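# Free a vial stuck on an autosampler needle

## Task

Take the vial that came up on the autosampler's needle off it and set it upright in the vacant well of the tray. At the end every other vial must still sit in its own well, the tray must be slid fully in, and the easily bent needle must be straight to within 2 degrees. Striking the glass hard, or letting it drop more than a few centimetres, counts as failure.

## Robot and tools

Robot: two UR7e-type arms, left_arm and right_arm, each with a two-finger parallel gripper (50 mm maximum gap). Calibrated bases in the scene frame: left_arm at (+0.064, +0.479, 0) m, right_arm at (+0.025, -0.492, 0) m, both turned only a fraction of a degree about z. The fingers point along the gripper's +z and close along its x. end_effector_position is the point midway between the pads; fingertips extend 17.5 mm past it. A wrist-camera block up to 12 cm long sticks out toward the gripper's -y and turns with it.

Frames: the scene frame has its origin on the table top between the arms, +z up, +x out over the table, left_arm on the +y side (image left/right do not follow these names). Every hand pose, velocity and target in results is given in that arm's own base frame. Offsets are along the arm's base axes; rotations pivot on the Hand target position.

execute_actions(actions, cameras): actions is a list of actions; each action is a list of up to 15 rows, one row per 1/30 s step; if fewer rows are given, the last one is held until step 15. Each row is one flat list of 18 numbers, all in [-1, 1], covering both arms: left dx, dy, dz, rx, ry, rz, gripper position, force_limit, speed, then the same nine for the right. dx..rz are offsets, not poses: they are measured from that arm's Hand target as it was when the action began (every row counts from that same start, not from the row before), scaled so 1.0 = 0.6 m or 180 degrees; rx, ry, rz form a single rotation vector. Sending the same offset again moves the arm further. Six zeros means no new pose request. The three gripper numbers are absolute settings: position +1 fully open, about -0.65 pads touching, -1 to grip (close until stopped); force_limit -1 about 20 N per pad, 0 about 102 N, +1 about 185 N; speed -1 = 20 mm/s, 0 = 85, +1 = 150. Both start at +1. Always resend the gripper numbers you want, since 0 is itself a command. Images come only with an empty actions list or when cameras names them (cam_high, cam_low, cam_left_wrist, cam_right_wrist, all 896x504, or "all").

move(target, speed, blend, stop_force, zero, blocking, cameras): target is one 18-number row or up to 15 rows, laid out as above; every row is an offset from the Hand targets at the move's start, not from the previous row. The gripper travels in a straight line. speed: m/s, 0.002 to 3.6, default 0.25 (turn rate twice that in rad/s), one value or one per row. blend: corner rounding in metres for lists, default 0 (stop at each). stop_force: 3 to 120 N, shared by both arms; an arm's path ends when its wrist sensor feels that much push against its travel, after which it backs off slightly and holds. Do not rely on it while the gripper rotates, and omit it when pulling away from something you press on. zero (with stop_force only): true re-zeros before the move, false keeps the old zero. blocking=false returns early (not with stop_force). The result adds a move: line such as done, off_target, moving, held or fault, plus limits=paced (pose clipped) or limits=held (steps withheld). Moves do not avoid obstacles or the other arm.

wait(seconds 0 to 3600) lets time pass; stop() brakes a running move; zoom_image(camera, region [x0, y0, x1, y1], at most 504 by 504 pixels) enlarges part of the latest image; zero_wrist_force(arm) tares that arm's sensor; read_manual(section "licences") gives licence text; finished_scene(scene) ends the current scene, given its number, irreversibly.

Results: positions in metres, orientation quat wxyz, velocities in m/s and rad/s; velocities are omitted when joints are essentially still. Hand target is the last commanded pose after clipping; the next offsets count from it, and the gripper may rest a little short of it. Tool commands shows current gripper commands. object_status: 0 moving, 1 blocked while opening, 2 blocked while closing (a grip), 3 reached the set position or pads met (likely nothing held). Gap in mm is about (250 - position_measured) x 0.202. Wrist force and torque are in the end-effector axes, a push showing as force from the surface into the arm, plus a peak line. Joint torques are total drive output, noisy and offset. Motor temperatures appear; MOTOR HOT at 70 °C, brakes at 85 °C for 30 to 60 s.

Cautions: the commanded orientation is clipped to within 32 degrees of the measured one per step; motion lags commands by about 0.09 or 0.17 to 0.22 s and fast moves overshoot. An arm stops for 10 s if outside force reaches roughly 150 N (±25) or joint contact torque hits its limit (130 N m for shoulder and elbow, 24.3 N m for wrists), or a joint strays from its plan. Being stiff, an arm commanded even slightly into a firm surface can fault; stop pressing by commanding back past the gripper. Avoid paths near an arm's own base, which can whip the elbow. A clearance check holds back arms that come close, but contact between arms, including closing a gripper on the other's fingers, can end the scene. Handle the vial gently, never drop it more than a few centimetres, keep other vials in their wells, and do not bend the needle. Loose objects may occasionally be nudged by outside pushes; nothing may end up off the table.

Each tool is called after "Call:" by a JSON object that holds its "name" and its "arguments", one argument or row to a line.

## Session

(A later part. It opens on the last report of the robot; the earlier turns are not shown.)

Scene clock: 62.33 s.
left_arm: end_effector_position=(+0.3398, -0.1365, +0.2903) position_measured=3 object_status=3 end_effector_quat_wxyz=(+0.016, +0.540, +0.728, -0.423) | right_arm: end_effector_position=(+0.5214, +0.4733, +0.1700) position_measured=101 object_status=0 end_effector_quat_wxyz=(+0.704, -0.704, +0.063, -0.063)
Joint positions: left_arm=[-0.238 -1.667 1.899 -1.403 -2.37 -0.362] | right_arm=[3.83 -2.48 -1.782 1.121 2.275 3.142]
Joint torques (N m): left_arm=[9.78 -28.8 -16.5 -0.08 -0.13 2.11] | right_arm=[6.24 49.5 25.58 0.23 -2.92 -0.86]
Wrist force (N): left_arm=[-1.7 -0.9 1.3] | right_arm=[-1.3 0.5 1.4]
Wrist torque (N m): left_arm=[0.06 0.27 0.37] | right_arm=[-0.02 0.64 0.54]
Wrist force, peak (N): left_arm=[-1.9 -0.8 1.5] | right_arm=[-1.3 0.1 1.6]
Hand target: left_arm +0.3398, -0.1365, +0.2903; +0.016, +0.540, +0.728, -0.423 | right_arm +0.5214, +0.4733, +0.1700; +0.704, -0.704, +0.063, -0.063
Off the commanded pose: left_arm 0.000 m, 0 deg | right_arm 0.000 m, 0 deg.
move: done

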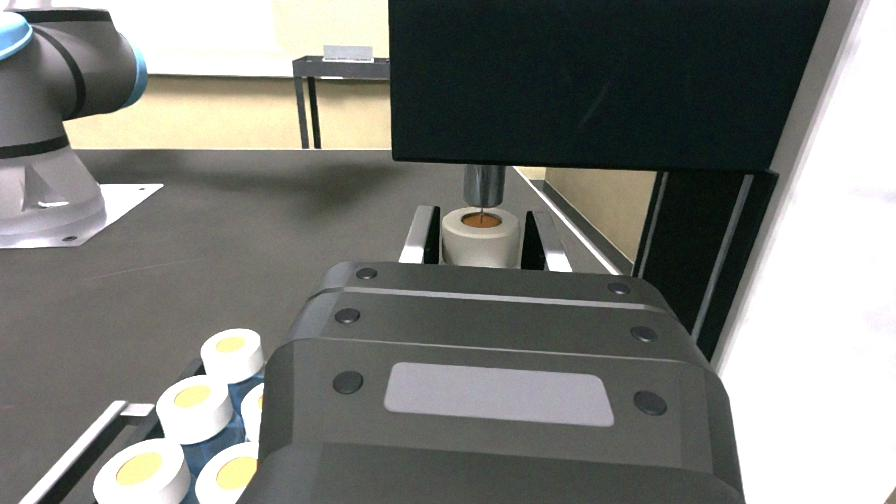

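Call:
{"name": "move", "arguments": {
  "target": [0,0,0,0,0,0,1,1,1,-0.0006,0.0001,0,0,0,0,0.34,-1,-1],
  "speed": 0.02
}}

Call:
{"name": "move", "arguments": {
  "target": [0,0,0,0,0,0,1,1,1,0,0,0,0,0,0,-1,-0.8,-1],
  "cameras": ["cam_right_wrist"]
}}

Call:
{"name": "zoom_image", "arguments": {
  "camera": "cam_right_wrist",
  "region": [400, 160, 560, 280]
}}

Scene clock: 63.20 s.
left_arm: end_effector_position=(+0.3398, -0.1365, +0.2903) position_measured=3 object_status=3 end_effector_quat_wxyz=(+0.016, +0.540, +0.728, -0.423) | right_arm: end_effector_position=(+0.5210, +0.4734, +0.1700) position_measured=101 object_status=3 end_effector_quat_wxyz=(+0.704, -0.704, +0.063, -0.063)
Joint positions: left_arm=[-0.238 -1.667 1.899 -1.403 -2.37 -0.362] | right_arm=[3.83 -2.48 -1.783 1.122 2.275 3.142]
Joint torques (N m): left_arm=[9.86 -28.23 -16.4 0.05 -0.27 2.12] | right_arm=[-1.24 63.73 -1.11 3.39 -1.47 -1.45]
Wrist force (N): left_arm=[-1.8 -0.8 1.4] | right_arm=[-0.9 0.2 1.3]
Wrist torque (N m): left_arm=[0.07 0.27 0.37] | right_arm=[-0.07 0.60 0.53]
Wrist force, peak (N): left_arm=[-1.8 -1.1 1.7] | right_arm=[-1.3 0.4 1.7]
Hand target: left_arm +0.3398, -0.1365, +0.2903; +0.016, +0.540, +0.728, -0.423 | right_arm +0.5211, +0.4733, +0.1700; +0.704, -0.704, +0.063, -0.063
Off the commanded pose: left_arm 0.000 m, 0 deg | right_arm 0.000 m, 0 deg.
move: done

Scene clock: 63.70 s.
left_arm: end_effector_position=(+0.3398, -0.1365, +0.2903) position_measured=3 object_status=3 end_effector_quat_wxyz=(+0.016, +0.540, +0.728, -0.423) | right_arm: end_effector_position=(+0.5211, +0.4734, +0.1700) position_measured=115 object_status=2 end_effector_quat_wxyz=(+0.704, -0.704, +0.063, -0.063)
Joint positions: left_arm=[-0.238 -1.667 1.899 -1.403 -2.37 -0.362] | right_arm=[3.83 -2.48 -1.783 1.122 2.275 3.142]
Joint torques (N m): left_arm=[9.65 -28.15 -15.94 0.11 -0.11 2.07] | right_arm=[-3.38 63.61 -0.42 3.44 1.09 -1.39]
Wrist force (N): left_arm=[-1.7 -0.5 1.5] | right_arm=[-1.0 0.5 1.4]
Wrist torque (N m): left_arm=[0.12 0.26 0.37] | right_arm=[-0.07 0.59 0.54]
Wrist force, peak (N): left_arm=[-1.8 -0.9 1.5] | right_arm=[-1.2 0.4 1.8]
Hand target: left_arm +0.3398, -0.1365, +0.2903; +0.016, +0.540, +0.728, -0.423 | right_arm +0.5211, +0.4733, +0.1700; +0.704, -0.704, +0.063, -0.063
Off the commanded pose: left_arm 0.000 m, 0 deg | right_arm 0.000 m, 0 deg.
move: done

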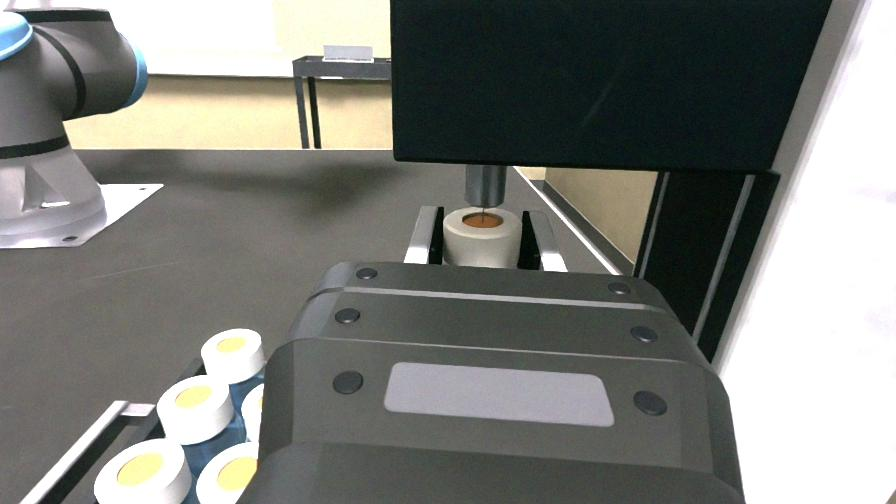

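Scaled by 3.150 from the camera's image (finer frame: 1280x720).

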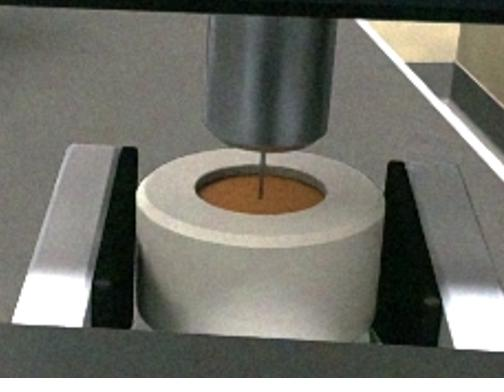

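Call:
{"name": "move", "arguments": {
  "target": [0,0,0,0,0,0,1,1,1,0,0,-0.02,0,0,0,-1,-0.8,-1],
  "speed": 0.02,
  "cameras": ["cam_right_wrist"]
}}

Call:
{"name": "zoom_image", "arguments": {
  "camera": "cam_right_wrist",
  "region": [400, 140, 580, 280]
}}

Scene clock: 64.93 s.
left_arm: end_effector_position=(+0.3398, -0.1365, +0.2903) position_measured=3 object_status=3 end_effector_quat_wxyz=(+0.016, +0.540, +0.728, -0.423) | right_arm: end_effector_position=(+0.5211, +0.4734, +0.1578) position_measured=115 object_status=2 end_effector_quat_wxyz=(+0.704, -0.704, +0.063, -0.063)
Joint positions: left_arm=[-0.238 -1.667 1.899 -1.403 -2.37 -0.362] | right_arm=[3.83 -2.506 -1.776 1.141 2.275 3.142]
Joint torques (N m): left_arm=[9.77 -28.49 -16.19 -0.08 -0.13 1.98] | right_arm=[-4.25 63.01 17.77 0.44 2.39 -1.05]
Wrist force (N): left_arm=[-1.7 -0.9 1.6] | right_arm=[-0.7 -0.4 1.4]
Wrist torque (N m): left_arm=[0.06 0.26 0.37] | right_arm=[-0.12 0.58 0.55]
Wrist force, peak (N): left_arm=[-2.0 -0.7 1.7] | right_arm=[-1.4 0.8 1.6]
Hand target: left_arm +0.3398, -0.1365, +0.2903; +0.016, +0.540, +0.728, -0.423 | right_arm +0.5211, +0.4733, +0.1580; +0.704, -0.704, +0.063, -0.063
Off the commanded pose: left_arm 0.000 m, 0 deg | right_arm 0.000 m, 0 deg.
move: done

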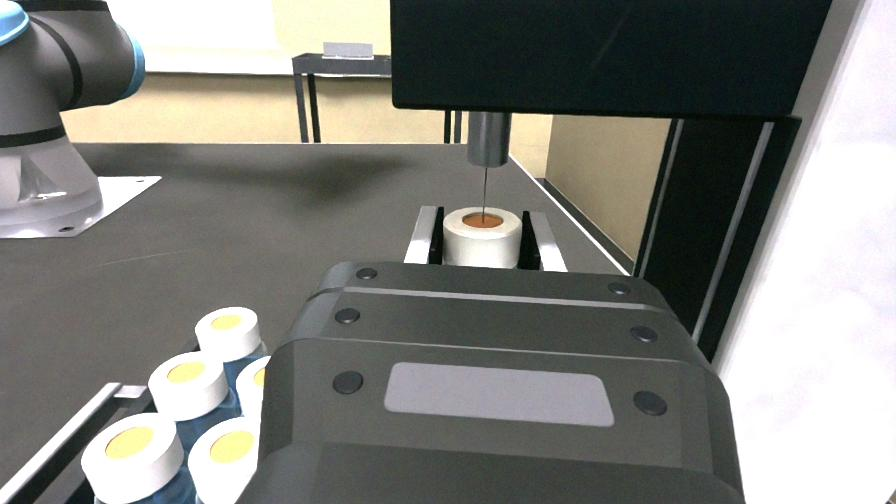

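Scaled by 2.800 from the camera's image (finer frame: 1280x720).

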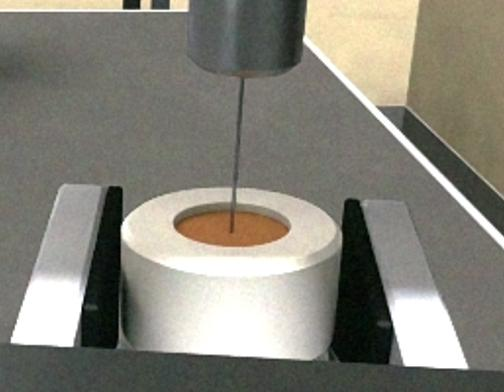

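Call:
{"name": "move", "arguments": {
  "target": [0,0,0,0,0,0,1,1,1,0,0,-0.0667,0,0,0,-1,-0.8,-1],
  "speed": 0.03,
  "stop_force": 6,
  "cameras": ["cam_low","cam_right_wrist"]
}}

Call:
{"name": "zoom_image", "arguments": {
  "camera": "cam_right_wrist",
  "region": [380, 0, 660, 280]
}}

Call:
{"name": "zoom_image", "arguments": {
  "camera": "cam_low",
  "region": [350, 140, 470, 260]
}}

Scene clock: 65.97 s.
left_arm: end_effector_position=(+0.3398, -0.1365, +0.2903) position_measured=3 object_status=3 end_effector_quat_wxyz=(+0.016, +0.540, +0.728, -0.423) | right_arm: end_effector_position=(+0.5212, +0.4734, +0.1575) position_measured=115 object_status=2 end_effector_quat_wxyz=(+0.704, -0.704, +0.063, -0.063)
Joint positions: left_arm=[-0.238 -1.667 1.899 -1.403 -2.37 -0.362] | right_arm=[3.83 -2.507 -1.775 1.141 2.275 3.142]
Joint torques (N m): left_arm=[9.16 -28.92 -16.19 -0.03 -0.16 2.06] | right_arm=[0.1 48.26 12.2 2.05 -0.07 0]
Wrist force (N): left_arm=[-1.6 -0.7 1.6] | right_arm=[-1.2 0.3 1.5]
Wrist torque (N m): left_arm=[0.08 0.25 0.38] | right_arm=[-0.10 0.64 0.54]
Wrist force, peak (N): left_arm=[-1.8 -0.8 1.7] | right_arm=[-1.2 3.0 1.3]
Hand target: left_arm +0.3398, -0.1365, +0.2903; +0.016, +0.540, +0.728, -0.423 | right_arm +0.5212, +0.4734, +0.1575; +0.704, -0.704, +0.063, -0.063 (not the last commanded pose)
Tool commands: left_gripper/position=+1.0 left_gripper/force_limit=+1.0 left_gripper/speed=+1.0 right_gripper/position=-1.0 right_gripper/force_limit=-0.796078 right_gripper/speed=-1.0
Off the commanded pose: left_arm 0.000 m, 0 deg | right_arm 0.040 m, 0 deg.
FORCE FAULT: contact force on the right arm reached its limit, and that arm stopped. The contact can be on any part of that arm, not only on its tool. That arm's remaining commands of this call were not run. That arm is still stopped at the end of this call. That arm stays stopped for about 10 more seconds. Until then a move that you send moves the other arm only, and its call returns only when the move has ended. Once the stop has ended, the next robot result says so. If the stop ends while you think or write, that arm runs what you send next, counted from a new Hand target: where the arm stands when the stop ends. While its stop runs, that arm takes no new command, but its gripper still runs the gripper command that each later call begins with. Until it ends, the stop uses up actions while you think or wait. An arm that is not stopped still takes commands.
move: fault (right_arm)

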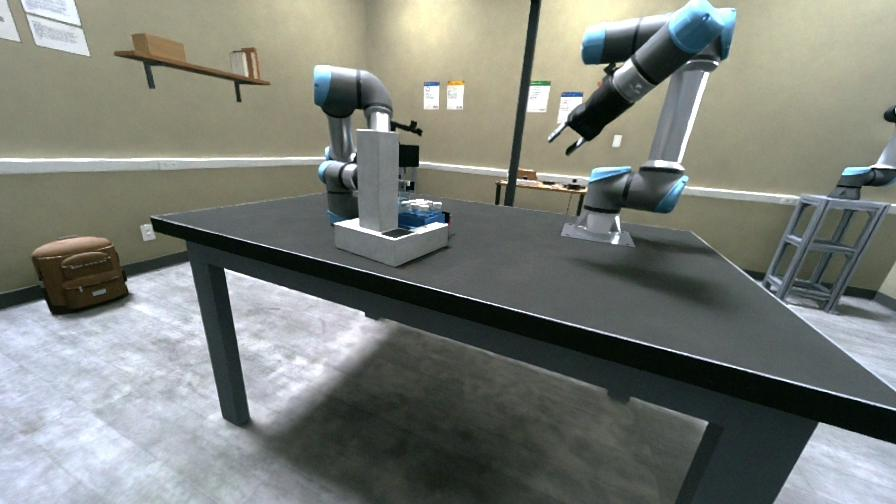

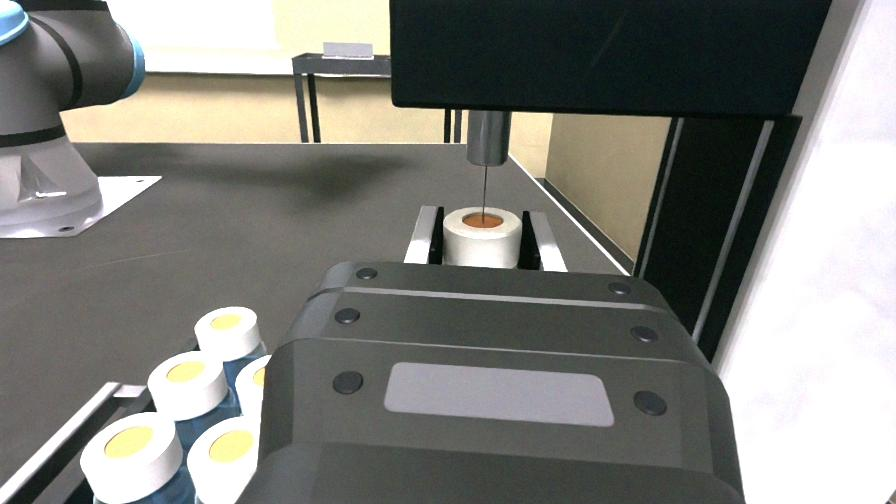

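Scaled by 1.800 from the camera's image (finer frame: 1280x720).

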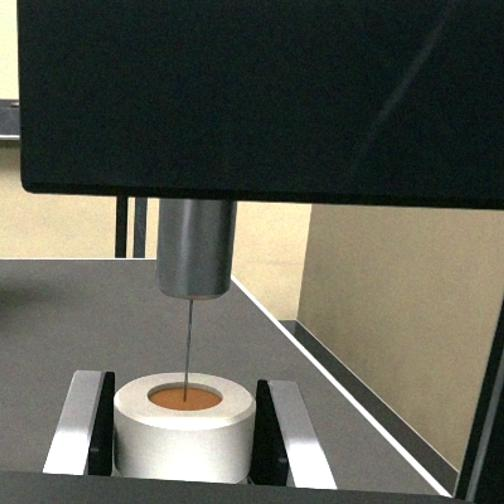

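Scaled by 4.200 from the camera's image (finer frame: 1280x720).

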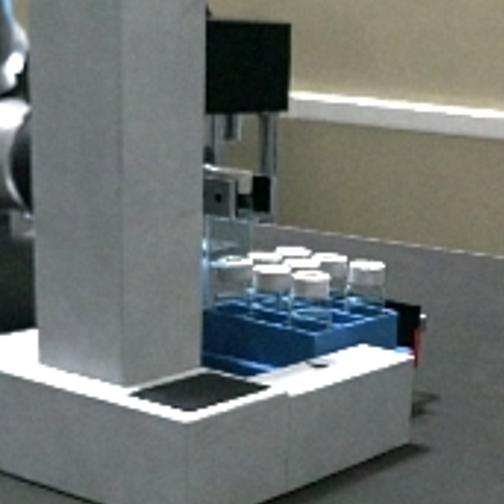

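Call:
{"name": "wait", "arguments": {
  "seconds": 9
}}

Call:
{"name": "move", "arguments": {
  "target": [
    [0.2,-0.25,0.0,0,0,0,0.67,1,1,0,0,0,0,0,0,-1,-0.8,-1],
    [0.2792,-0.38,-0.1,0.0425,0.171,0.2571,0.67,1,1,0,0,0,0,0,0,-1,-0.8,-1],
    [0.2792,-0.4273,-0.158,0.0425,0.171,0.2571,0.67,1,1,0,0,0,0,0,0,-1,-0.8,-1]
  ],
  "speed": 0.2,
  "cameras": ["cam_high","cam_low","cam_left_wrist","cam_right_wrist"]
}}

Scene clock: 77.37 s.
left_arm: end_effector_position=(+0.3398, -0.1365, +0.2903) position_measured=3 object_status=3 end_effector_quat_wxyz=(+0.016, +0.540, +0.728, -0.423) | right_arm: end_effector_position=(+0.5212, +0.4734, +0.1575) position_measured=115 object_status=2 end_effector_quat_wxyz=(+0.704, -0.704, +0.063, -0.063)
Joint positions: left_arm=[-0.238 -1.667 1.899 -1.403 -2.37 -0.362] | right_arm=[3.83 -2.507 -1.775 1.141 2.275 3.142]
Joint torques (N m): left_arm=[9.79 -28.51 -16.3 -0.02 -0.31 1.75] | right_arm=[-0.2 48.15 12.59 2 -0.26 0.16]
Wrist force (N): left_arm=[-1.6 -0.8 1.4] | right_arm=[-1.0 0.1 1.2]
Wrist torque (N m): left_arm=[0.07 0.25 0.37] | right_arm=[-0.12 0.62 0.54]
Wrist force, peak (N): left_arm=[-1.9 -0.8 1.7] | right_arm=[-1.2 0.7 1.6]
Hand target: left_arm +0.3398, -0.1365, +0.2903; +0.016, +0.540, +0.728, -0.423 | right_arm +0.5212, +0.4734, +0.1575; +0.704, -0.704, +0.063, -0.063 (not the last commanded pose)
Tool commands: left_gripper/position=+1.0 left_gripper/force_limit=+1.0 left_gripper/speed=+1.0 right_gripper/position=-1.0 right_gripper/force_limit=-0.796078 right_gripper/speed=-1.0
Off the commanded pose: left_arm 0.000 m, 0 deg | right_arm 0.040 m, 0 deg.
FORCE FAULT, CONTINUED: the right arm's stop, for the force fault that an earlier result reported, is over. The rest of the stop counts as 19 of the actions that you can send in this scene. That arm's target is now where it stood when the stop ended, not its last command. That arm accepts commands again.
wait: 9.00 s; at rest from the start

Scene clock: 79.43 s.
left_arm: end_effector_position=(+0.4638, -0.2930, +0.2852) position_measured=52 object_status=3 end_effector_quat_wxyz=(+0.010, +0.505, +0.748, -0.430) | right_arm: end_effector_position=(+0.5212, +0.4734, +0.1575) position_measured=115 object_status=2 end_effector_quat_wxyz=(+0.704, -0.704, +0.063, -0.063)
Joint positions: left_arm=[-0.442 -1.342 1.634 -1.705 -2.451 -0.75] | right_arm=[3.83 -2.507 -1.775 1.141 2.275 3.142]
Joint torques (N m): left_arm=[-6.91 -41.29 -30.63 -0.59 -0.29 2.39] | right_arm=[0.5 49.59 12.08 1.89 -0.24 0.09]
Wrist force (N): left_arm=[-1.7 -0.5 1.8] | right_arm=[-0.9 0.3 1.3]
Wrist torque (N m): left_arm=[0.14 0.31 0.24] | right_arm=[-0.11 0.60 0.54]
Wrist force, peak (N): left_arm=[-3.8 0.7 2.4] | right_arm=[-1.5 0.4 1.4]
Hand target: left_arm +0.4638, -0.2930, +0.2853; +0.010, +0.505, +0.748, -0.430 (not the last commanded pose) | right_arm +0.5212, +0.4734, +0.1575; +0.704, -0.704, +0.063, -0.063
Off the commanded pose: left_arm 0.141 m, 51 deg | right_arm 0.000 m, 0 deg.
move: held (left_arm; a check stopped the path); path passed 1 of 3 targets; limits=held
pose unreachable (left arm): on one or more control steps of this call, first in action 0 (counted from 0), this arm could not follow its commanded pose, so it was not sent that pose on those steps. It may still have moved: this result reports where it is.
cause: moving toward the commanded pose would bring two parts of the arm too close to each other (its gripper and another part of the arm, with joints 4 (wrist 1) to 6 (wrist 3) between them, 2 mm apart when it was first held).

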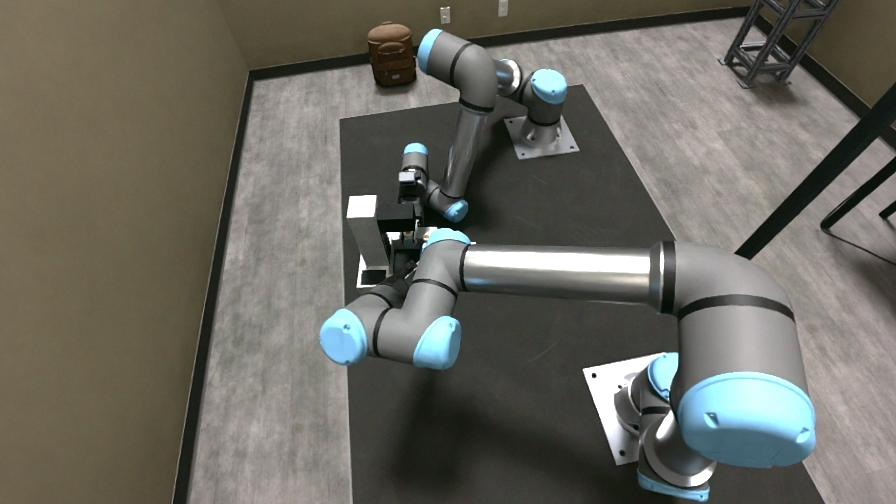

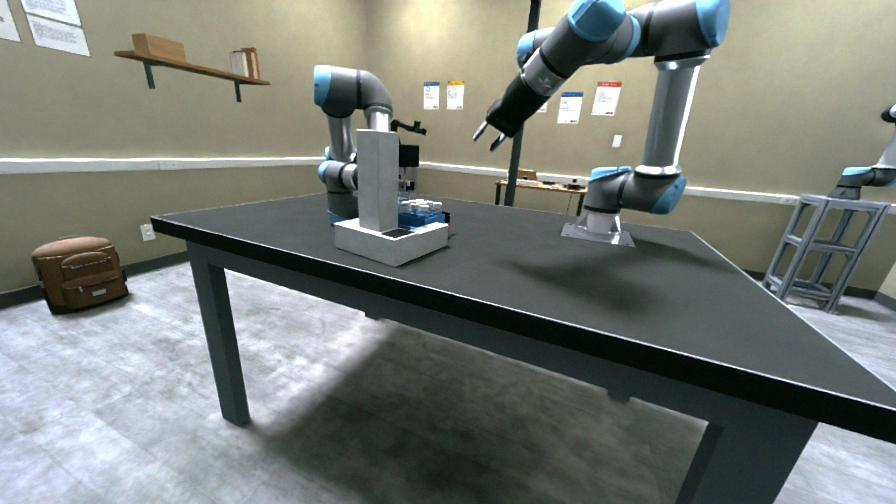

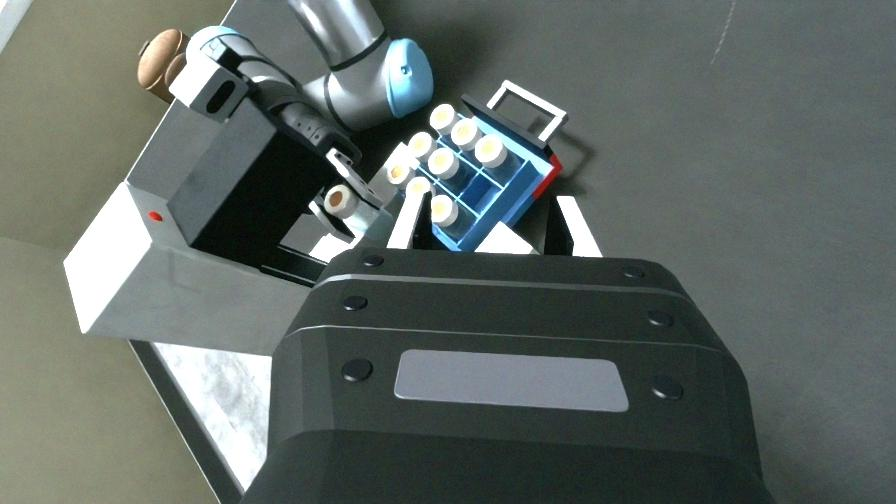

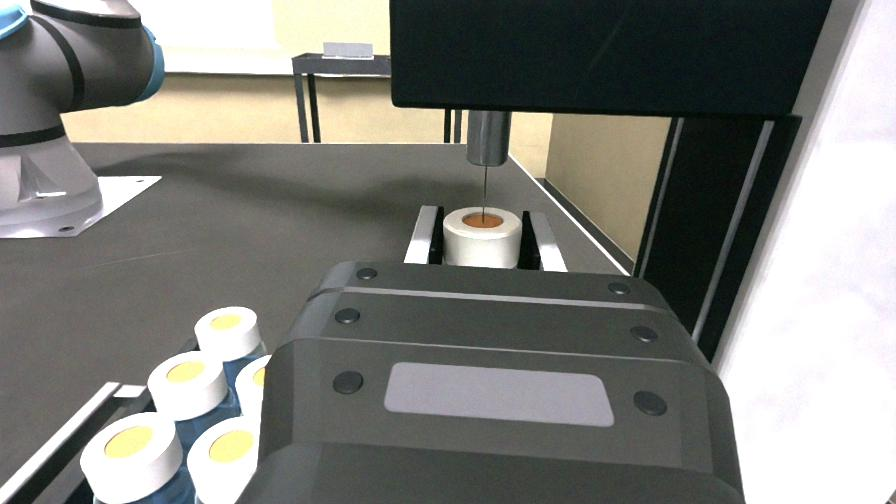

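Call:
{"name": "move", "arguments": {
  "target": [-0.2,0.25,0,0,0,0,0.67,1,1,0,0,0.001,0,0,0,0.54,-1,-1],
  "speed": 0.2,
  "cameras": ["cam_right_wrist"]
}}

Call:
{"name": "zoom_image", "arguments": {
  "camera": "cam_right_wrist",
  "region": [400, 140, 580, 280]
}}

Scene clock: 83.33 s.
left_arm: end_effector_position=(+0.3439, -0.1431, +0.2853) position_measured=52 object_status=3 end_effector_quat_wxyz=(+0.010, +0.505, +0.748, -0.430) | right_arm: end_effector_position=(+0.5212, +0.4734, +0.1581) position_measured=72 object_status=3 end_effector_quat_wxyz=(+0.704, -0.704, +0.063, -0.063)
Joint positions: left_arm=[-0.24 -1.661 1.92 -1.449 -2.397 -0.454] | right_arm=[3.83 -2.506 -1.776 1.14 2.275 3.142]
Joint torques (N m): left_arm=[2.46 -25.54 -19.1 -0.58 -2.39 0.39] | right_arm=[-0.83 61.94 -1.38 0.69 -0.24 -0.09]
Wrist force (N): left_arm=[-1.7 -0.5 1.6] | right_arm=[-1.0 0.1 1.1]
Wrist torque (N m): left_arm=[0.14 0.28 0.43] | right_arm=[-0.09 0.61 0.54]
Wrist force, peak (N): left_arm=[-4.2 0.3 2.0] | right_arm=[-1.6 0.4 1.5]
Hand target: left_arm +0.3438, -0.1430, +0.2853; +0.010, +0.505, +0.748, -0.430 | right_arm +0.5212, +0.4734, +0.1581; +0.704, -0.704, +0.063, -0.063
Off the commanded pose: left_arm 0.000 m, 0 deg | right_arm 0.000 m, 0 deg.
move: done

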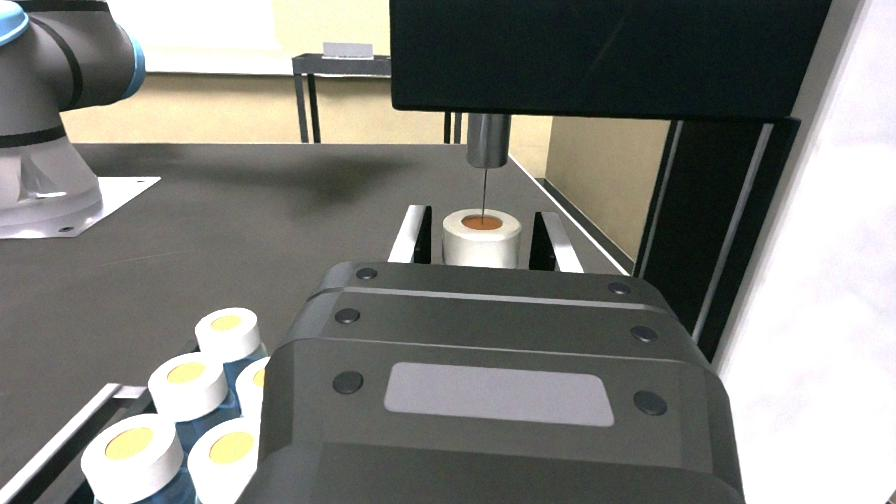

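Scaled by 2.800 from the camera's image (finer frame: 1280x720).

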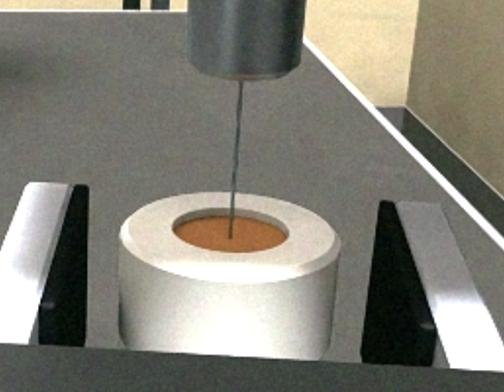

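Call:
{"name": "move", "arguments": {
  "target": [
    [0,0,0,0,0,0,0.67,1,1,-0.0222,-0.123,0,0,0,0,0.54,-1,-1],
    [0,0,0,0,0,0,0.67,1,1,-0.0222,-0.123,0.0353,-0.1476,0.0266,0,0.54,-1,-1]
  ],
  "speed": 0.12,
  "cameras": ["cam_low","cam_right_wrist"]
}}

Call:
{"name": "zoom_image", "arguments": {
  "camera": "cam_right_wrist",
  "region": [360, 0, 620, 280]
}}

Call:
{"name": "zoom_image", "arguments": {
  "camera": "cam_low",
  "region": [320, 110, 470, 260]
}}

Scene clock: 87.07 s.
left_arm: end_effector_position=(+0.3438, -0.1430, +0.2853) position_measured=52 object_status=3 end_effector_quat_wxyz=(+0.010, +0.505, +0.748, -0.430) | right_arm: end_effector_position=(+0.5078, +0.3997, +0.1794) position_measured=72 object_status=3 end_effector_quat_wxyz=(-0.521, +0.849, -0.076, +0.047)
Joint positions: left_arm=[-0.24 -1.661 1.92 -1.449 -2.397 -0.454] | right_arm=[3.767 -2.058 -2.05 0.35 2.238 2.729]
Joint torques (N m): left_arm=[9.19 -28.92 -15.6 -0.08 -0.6 2.19] | right_arm=[-7.63 30 30.97 1.85 3.31 0.8]
Wrist force (N): left_arm=[-1.5 -0.5 1.8] | right_arm=[-1.6 -0.1 1.1]
Wrist torque (N m): left_arm=[0.13 0.25 0.42] | right_arm=[0.11 0.42 0.50]
Wrist force, peak (N): left_arm=[-1.9 -0.6 1.9] | right_arm=[-0.8 0.0 3.1]
Hand target: left_arm +0.3438, -0.1430, +0.2853; +0.010, +0.505, +0.748, -0.430 | right_arm +0.5078, +0.3996, +0.1793; -0.520, +0.849, -0.076, +0.046
Off the commanded pose: left_arm 0.000 m, 0 deg | right_arm 0.000 m, 0 deg.
move: done

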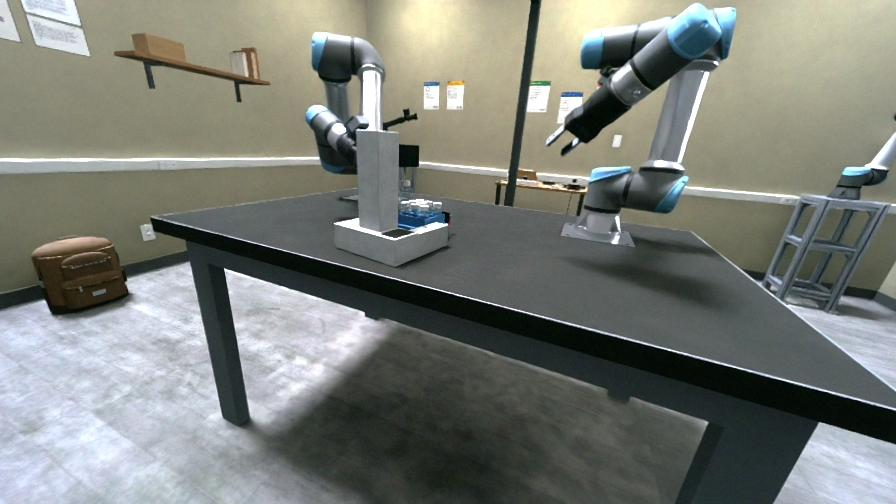

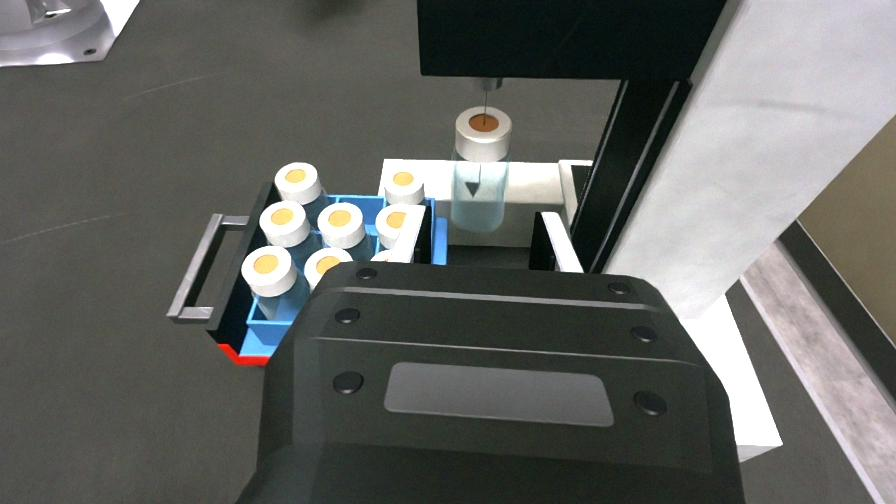

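Scaled by 1.800 from the camera's image (finer frame: 1280x720).

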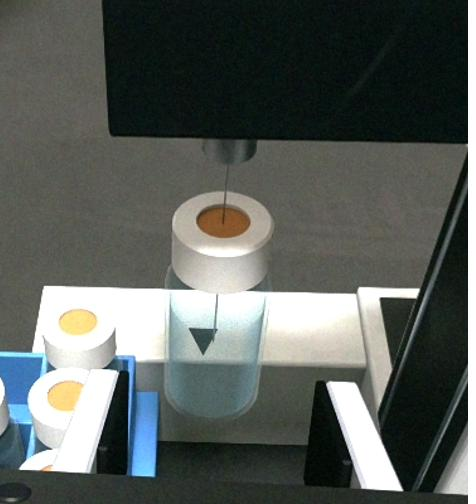

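Scaled by 3.360 from the camera's image (finer frame: 1280x720).

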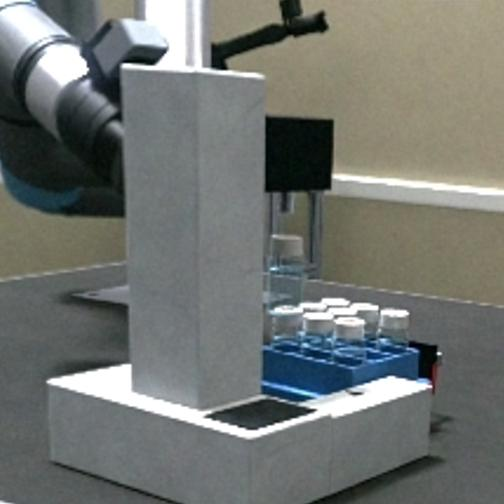

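Call:
{"name": "move", "arguments": {
  "target": [0,0,0,0,0,0,0.67,1,1,0.0210,0.1169,-0.0605,0,0,0,0.54,-1,-1],
  "speed": 0.05,
  "stop_force": 4,
  "cameras": ["cam_low","cam_right_wrist"]
}}

Call:
{"name": "zoom_image", "arguments": {
  "camera": "cam_right_wrist",
  "region": [380, 60, 600, 280]
}}

Call:
{"name": "zoom_image", "arguments": {
  "camera": "cam_low",
  "region": [370, 130, 460, 220]
}}

Scene clock: 90.17 s.
left_arm: end_effector_position=(+0.3438, -0.1430, +0.2853) position_measured=52 object_status=3 end_effector_quat_wxyz=(+0.010, +0.505, +0.748, -0.430) | right_arm: end_effector_position=(+0.5204, +0.4698, +0.1430) position_measured=72 object_status=3 end_effector_quat_wxyz=(-0.520, +0.849, -0.076, +0.046)
Joint positions: left_arm=[-0.24 -1.661 1.92 -1.449 -2.397 -0.454] | right_arm=[3.861 -2.204 -1.929 0.414 2.16 2.794]
Joint torques (N m): left_arm=[9.62 -28.15 -15.57 -0.15 -0.51 2.26] | right_arm=[-7.71 58.65 3.34 1.96 3.43 -1.73]
Wrist force (N): left_arm=[-1.7 -0.3 1.6] | right_arm=[-1.4 0.0 1.3]
Wrist torque (N m): left_arm=[0.16 0.29 0.42] | right_arm=[0.10 0.38 0.53]
Wrist force, peak (N): left_arm=[-1.8 -0.8 1.8] | right_arm=[-1.3 0.0 1.9]
Hand target: left_arm +0.3438, -0.1430, +0.2853; +0.010, +0.505, +0.748, -0.430 | right_arm +0.5204, +0.4698, +0.1430; -0.520, +0.849, -0.076, +0.046
Off the commanded pose: left_arm 0.000 m, 0 deg | right_arm 0.000 m, 0 deg.
move: done

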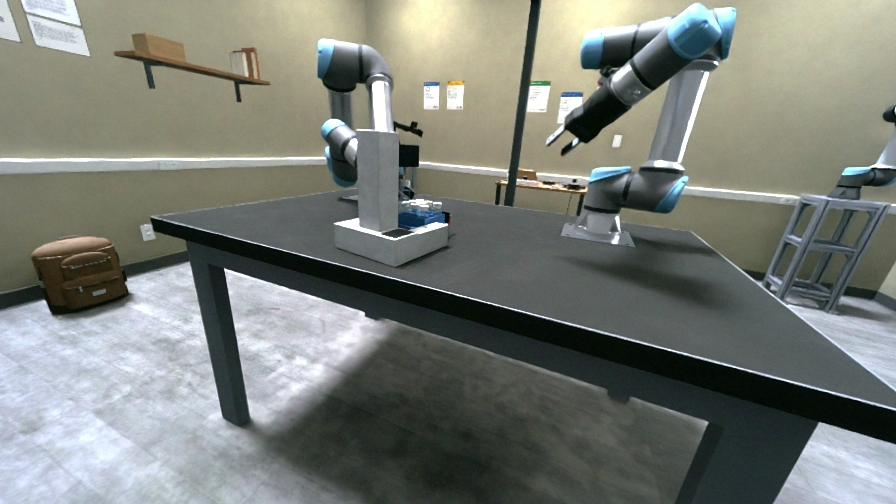

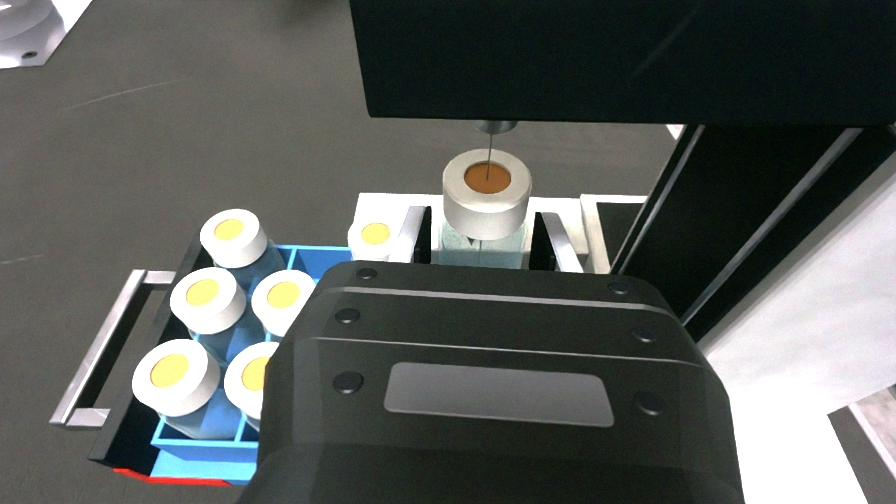

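Scaled by 2.291 from the camera's image (finer frame: 1280x720).

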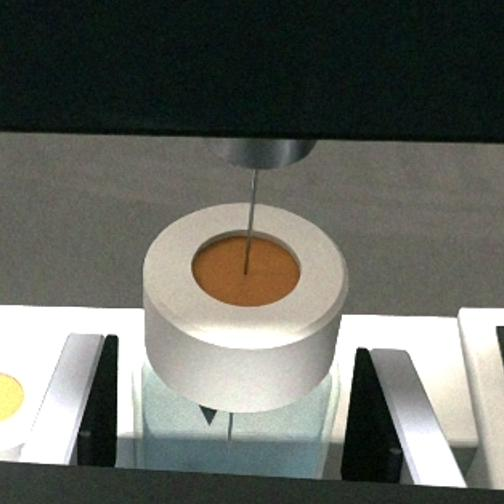

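Scaled by 5.600 from the camera's image (finer frame: 1280x720).

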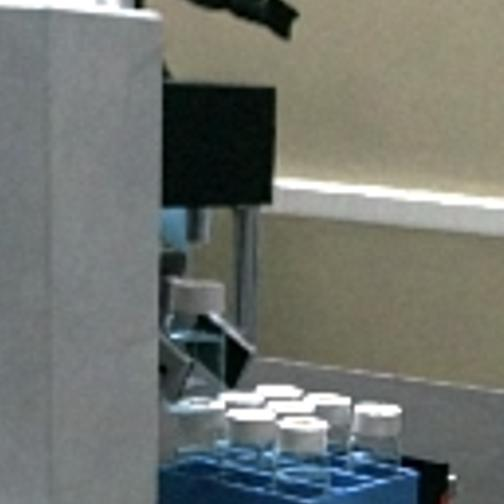

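Call:
{"name": "move", "arguments": {
  "target": [0,0,0,0,0,0,0.67,1,1,0,0,0,0,0,0,0.34,-1,-1],
  "cameras": ["cam_right_wrist"]
}}

Call:
{"name": "zoom_image", "arguments": {
  "camera": "cam_right_wrist",
  "region": [400, 140, 560, 280]
}}

Scene clock: 90.90 s.
left_arm: end_effector_position=(+0.3438, -0.1430, +0.2853) position_measured=52 object_status=3 end_effector_quat_wxyz=(+0.010, +0.505, +0.748, -0.430) | right_arm: end_effector_position=(+0.5204, +0.4698, +0.1430) position_measured=101 object_status=0 end_effector_quat_wxyz=(-0.520, +0.849, -0.076, +0.046)
Joint positions: left_arm=[-0.24 -1.661 1.92 -1.449 -2.397 -0.454] | right_arm=[3.861 -2.204 -1.929 0.414 2.16 2.794]
Joint torques (N m): left_arm=[9.58 -28.76 -16.41 -0.05 -0.49 2.26] | right_arm=[-7.92 57.49 3.53 1.9 3.24 -1.69]
Wrist force (N): left_arm=[-1.7 -0.7 1.5] | right_arm=[-1.2 0.0 1.1]
Wrist torque (N m): left_arm=[0.11 0.29 0.42] | right_arm=[0.11 0.35 0.53]
Wrist force, peak (N): left_arm=[-2.0 -0.8 1.8] | right_arm=[-1.5 0.0 1.4]
Hand target: left_arm +0.3438, -0.1430, +0.2853; +0.010, +0.505, +0.748, -0.430 | right_arm +0.5204, +0.4698, +0.1430; -0.520, +0.849, -0.076, +0.046
Off the commanded pose: left_arm 0.000 m, 0 deg | right_arm 0.000 m, 0 deg.
move: done

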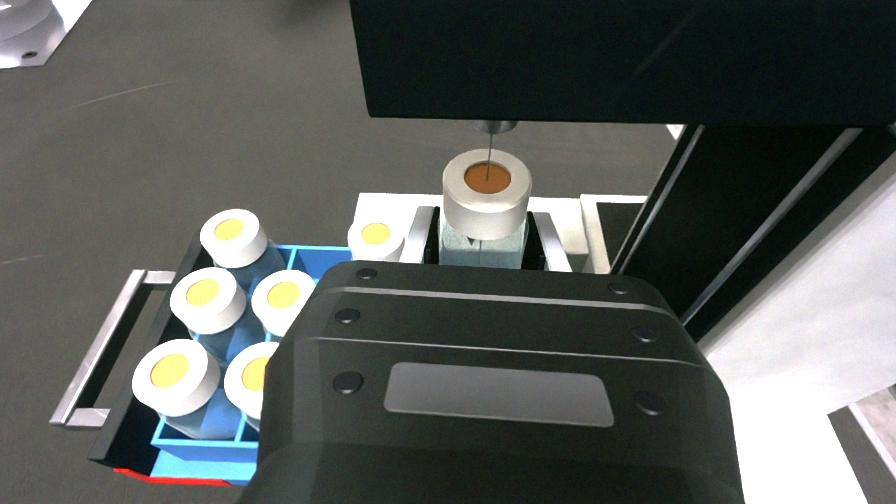

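Scaled by 3.150 from the camera's image (finer frame: 1280x720).

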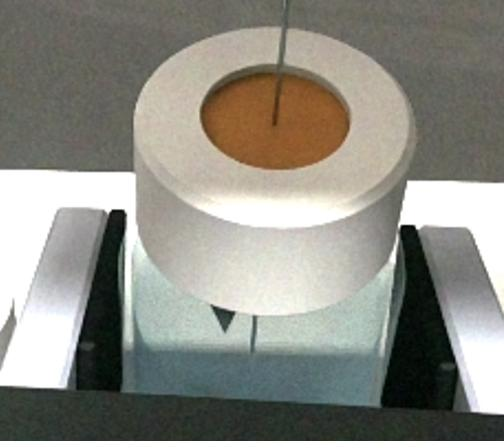

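Call:
{"name": "move", "arguments": {
  "target": [0,0,0,0,0,0,0.67,1,1,0,0,0,0,0,0,-1,-0.8,-1]
}}

Call:
{"name": "move", "arguments": {
  "target": [0,0,0,0,0,0,0.67,1,1,0,0,-0.0667,0,0,0,-1,-0.8,-1],
  "speed": 0.02,
  "stop_force": 7,
  "cameras": ["cam_high","cam_low","cam_right_wrist"]
}}

Call:
{"name": "zoom_image", "arguments": {
  "camera": "cam_right_wrist",
  "region": [380, 0, 600, 280]
}}

Call:
{"name": "zoom_image", "arguments": {
  "camera": "cam_low",
  "region": [300, 130, 460, 270]
}}

Scene clock: 91.77 s.
left_arm: end_effector_position=(+0.3438, -0.1430, +0.2853) position_measured=52 object_status=3 end_effector_quat_wxyz=(+0.010, +0.505, +0.748, -0.430) | right_arm: end_effector_position=(+0.5204, +0.4698, +0.1430) position_measured=113 object_status=2 end_effector_quat_wxyz=(-0.520, +0.849, -0.076, +0.046)
Joint positions: left_arm=[-0.24 -1.661 1.92 -1.449 -2.397 -0.454] | right_arm=[3.861 -2.204 -1.929 0.414 2.16 2.794]
Joint torques (N m): left_arm=[9.61 -28.69 -16.52 -0.14 -0.48 2.23] | right_arm=[-6.93 58.19 4.72 1.96 2.82 -1.78]
Wrist force (N): left_arm=[-1.8 -0.7 1.4] | right_arm=[-1.5 -0.3 1.1]
Wrist torque (N m): left_arm=[0.10 0.29 0.42] | right_arm=[0.13 0.37 0.53]
Wrist force, peak (N): left_arm=[-2.0 -0.8 1.7] | right_arm=[-1.7 0.0 1.0]
Hand target: left_arm +0.3438, -0.1430, +0.2853; +0.010, +0.505, +0.748, -0.430 | right_arm +0.5204, +0.4698, +0.1430; -0.520, +0.849, -0.076, +0.046
Off the commanded pose: left_arm 0.000 m, 0 deg | right_arm 0.000 m, 0 deg.
move: done

Scene clock: 94.83 s.
left_arm: end_effector_position=(+0.3438, -0.1430, +0.2853) position_measured=52 object_status=3 end_effector_quat_wxyz=(+0.010, +0.505, +0.748, -0.430) | right_arm: end_effector_position=(+0.5204, +0.4698, +0.1030) position_measured=113 object_status=2 end_effector_quat_wxyz=(-0.520, +0.849, -0.076, +0.046)
Joint positions: left_arm=[-0.24 -1.661 1.92 -1.449 -2.397 -0.454] | right_arm=[3.861 -2.29 -1.928 0.499 2.16 2.794]
Joint torques (N m): left_arm=[9.86 -28.31 -16.34 -0.17 -0.58 2.14] | right_arm=[-7.52 60.4 21.19 2.06 -0.39 1.37]
Wrist force (N): left_arm=[-1.9 -0.6 1.8] | right_arm=[-1.5 0.1 1.2]
Wrist torque (N m): left_arm=[0.11 0.31 0.42] | right_arm=[0.06 0.41 0.52]
Wrist force, peak (N): left_arm=[-2.0 -0.7 1.8] | right_arm=[-2.0 -1.0 0.5]
Hand target: left_arm +0.3438, -0.1430, +0.2853; +0.010, +0.505, +0.748, -0.430 | right_arm +0.5204, +0.4698, +0.1030; -0.520, +0.849, -0.076, +0.046
Off the commanded pose: left_arm 0.000 m, 0 deg | right_arm 0.000 m, 0 deg.
move: done

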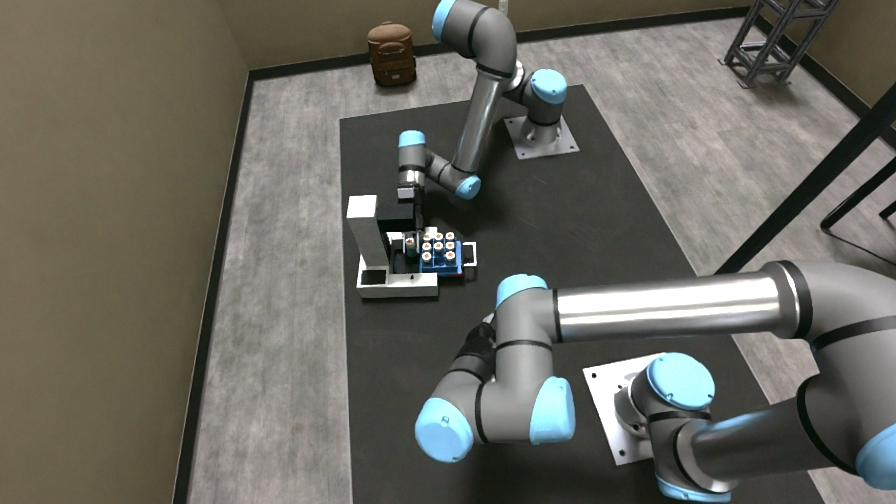

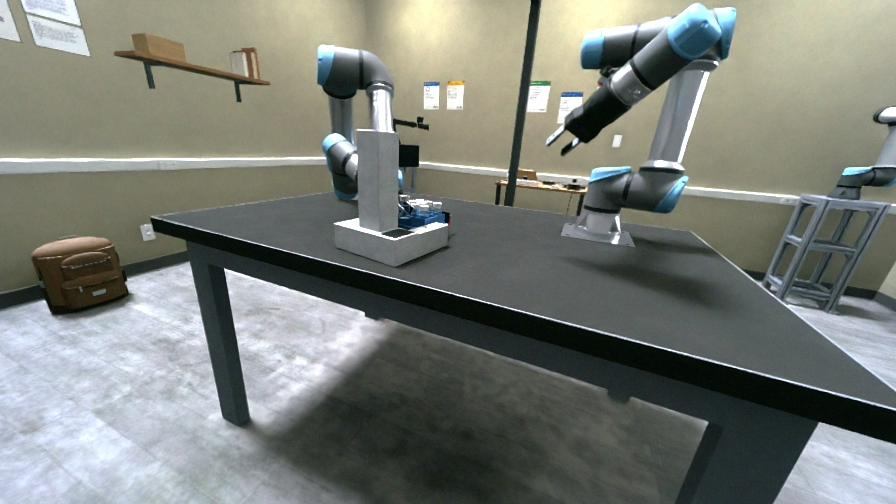

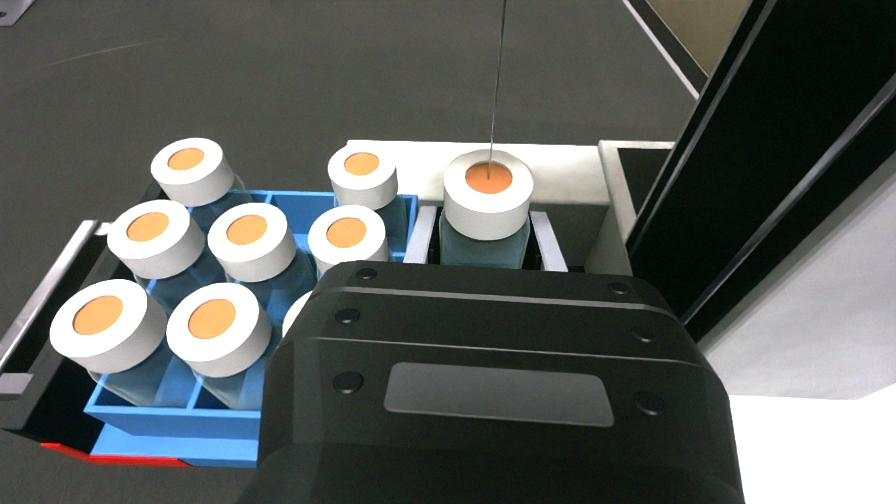

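Scaled by 1.800 from the camera's image (finer frame: 1280x720).

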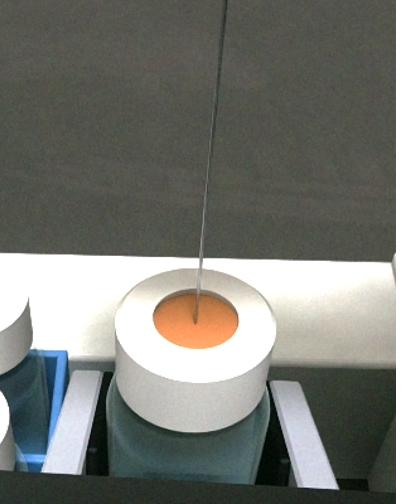

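Scaled by 3.150 from the camera's image (finer frame: 1280x720).

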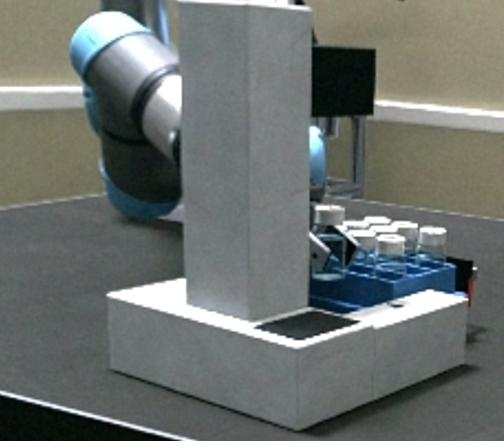

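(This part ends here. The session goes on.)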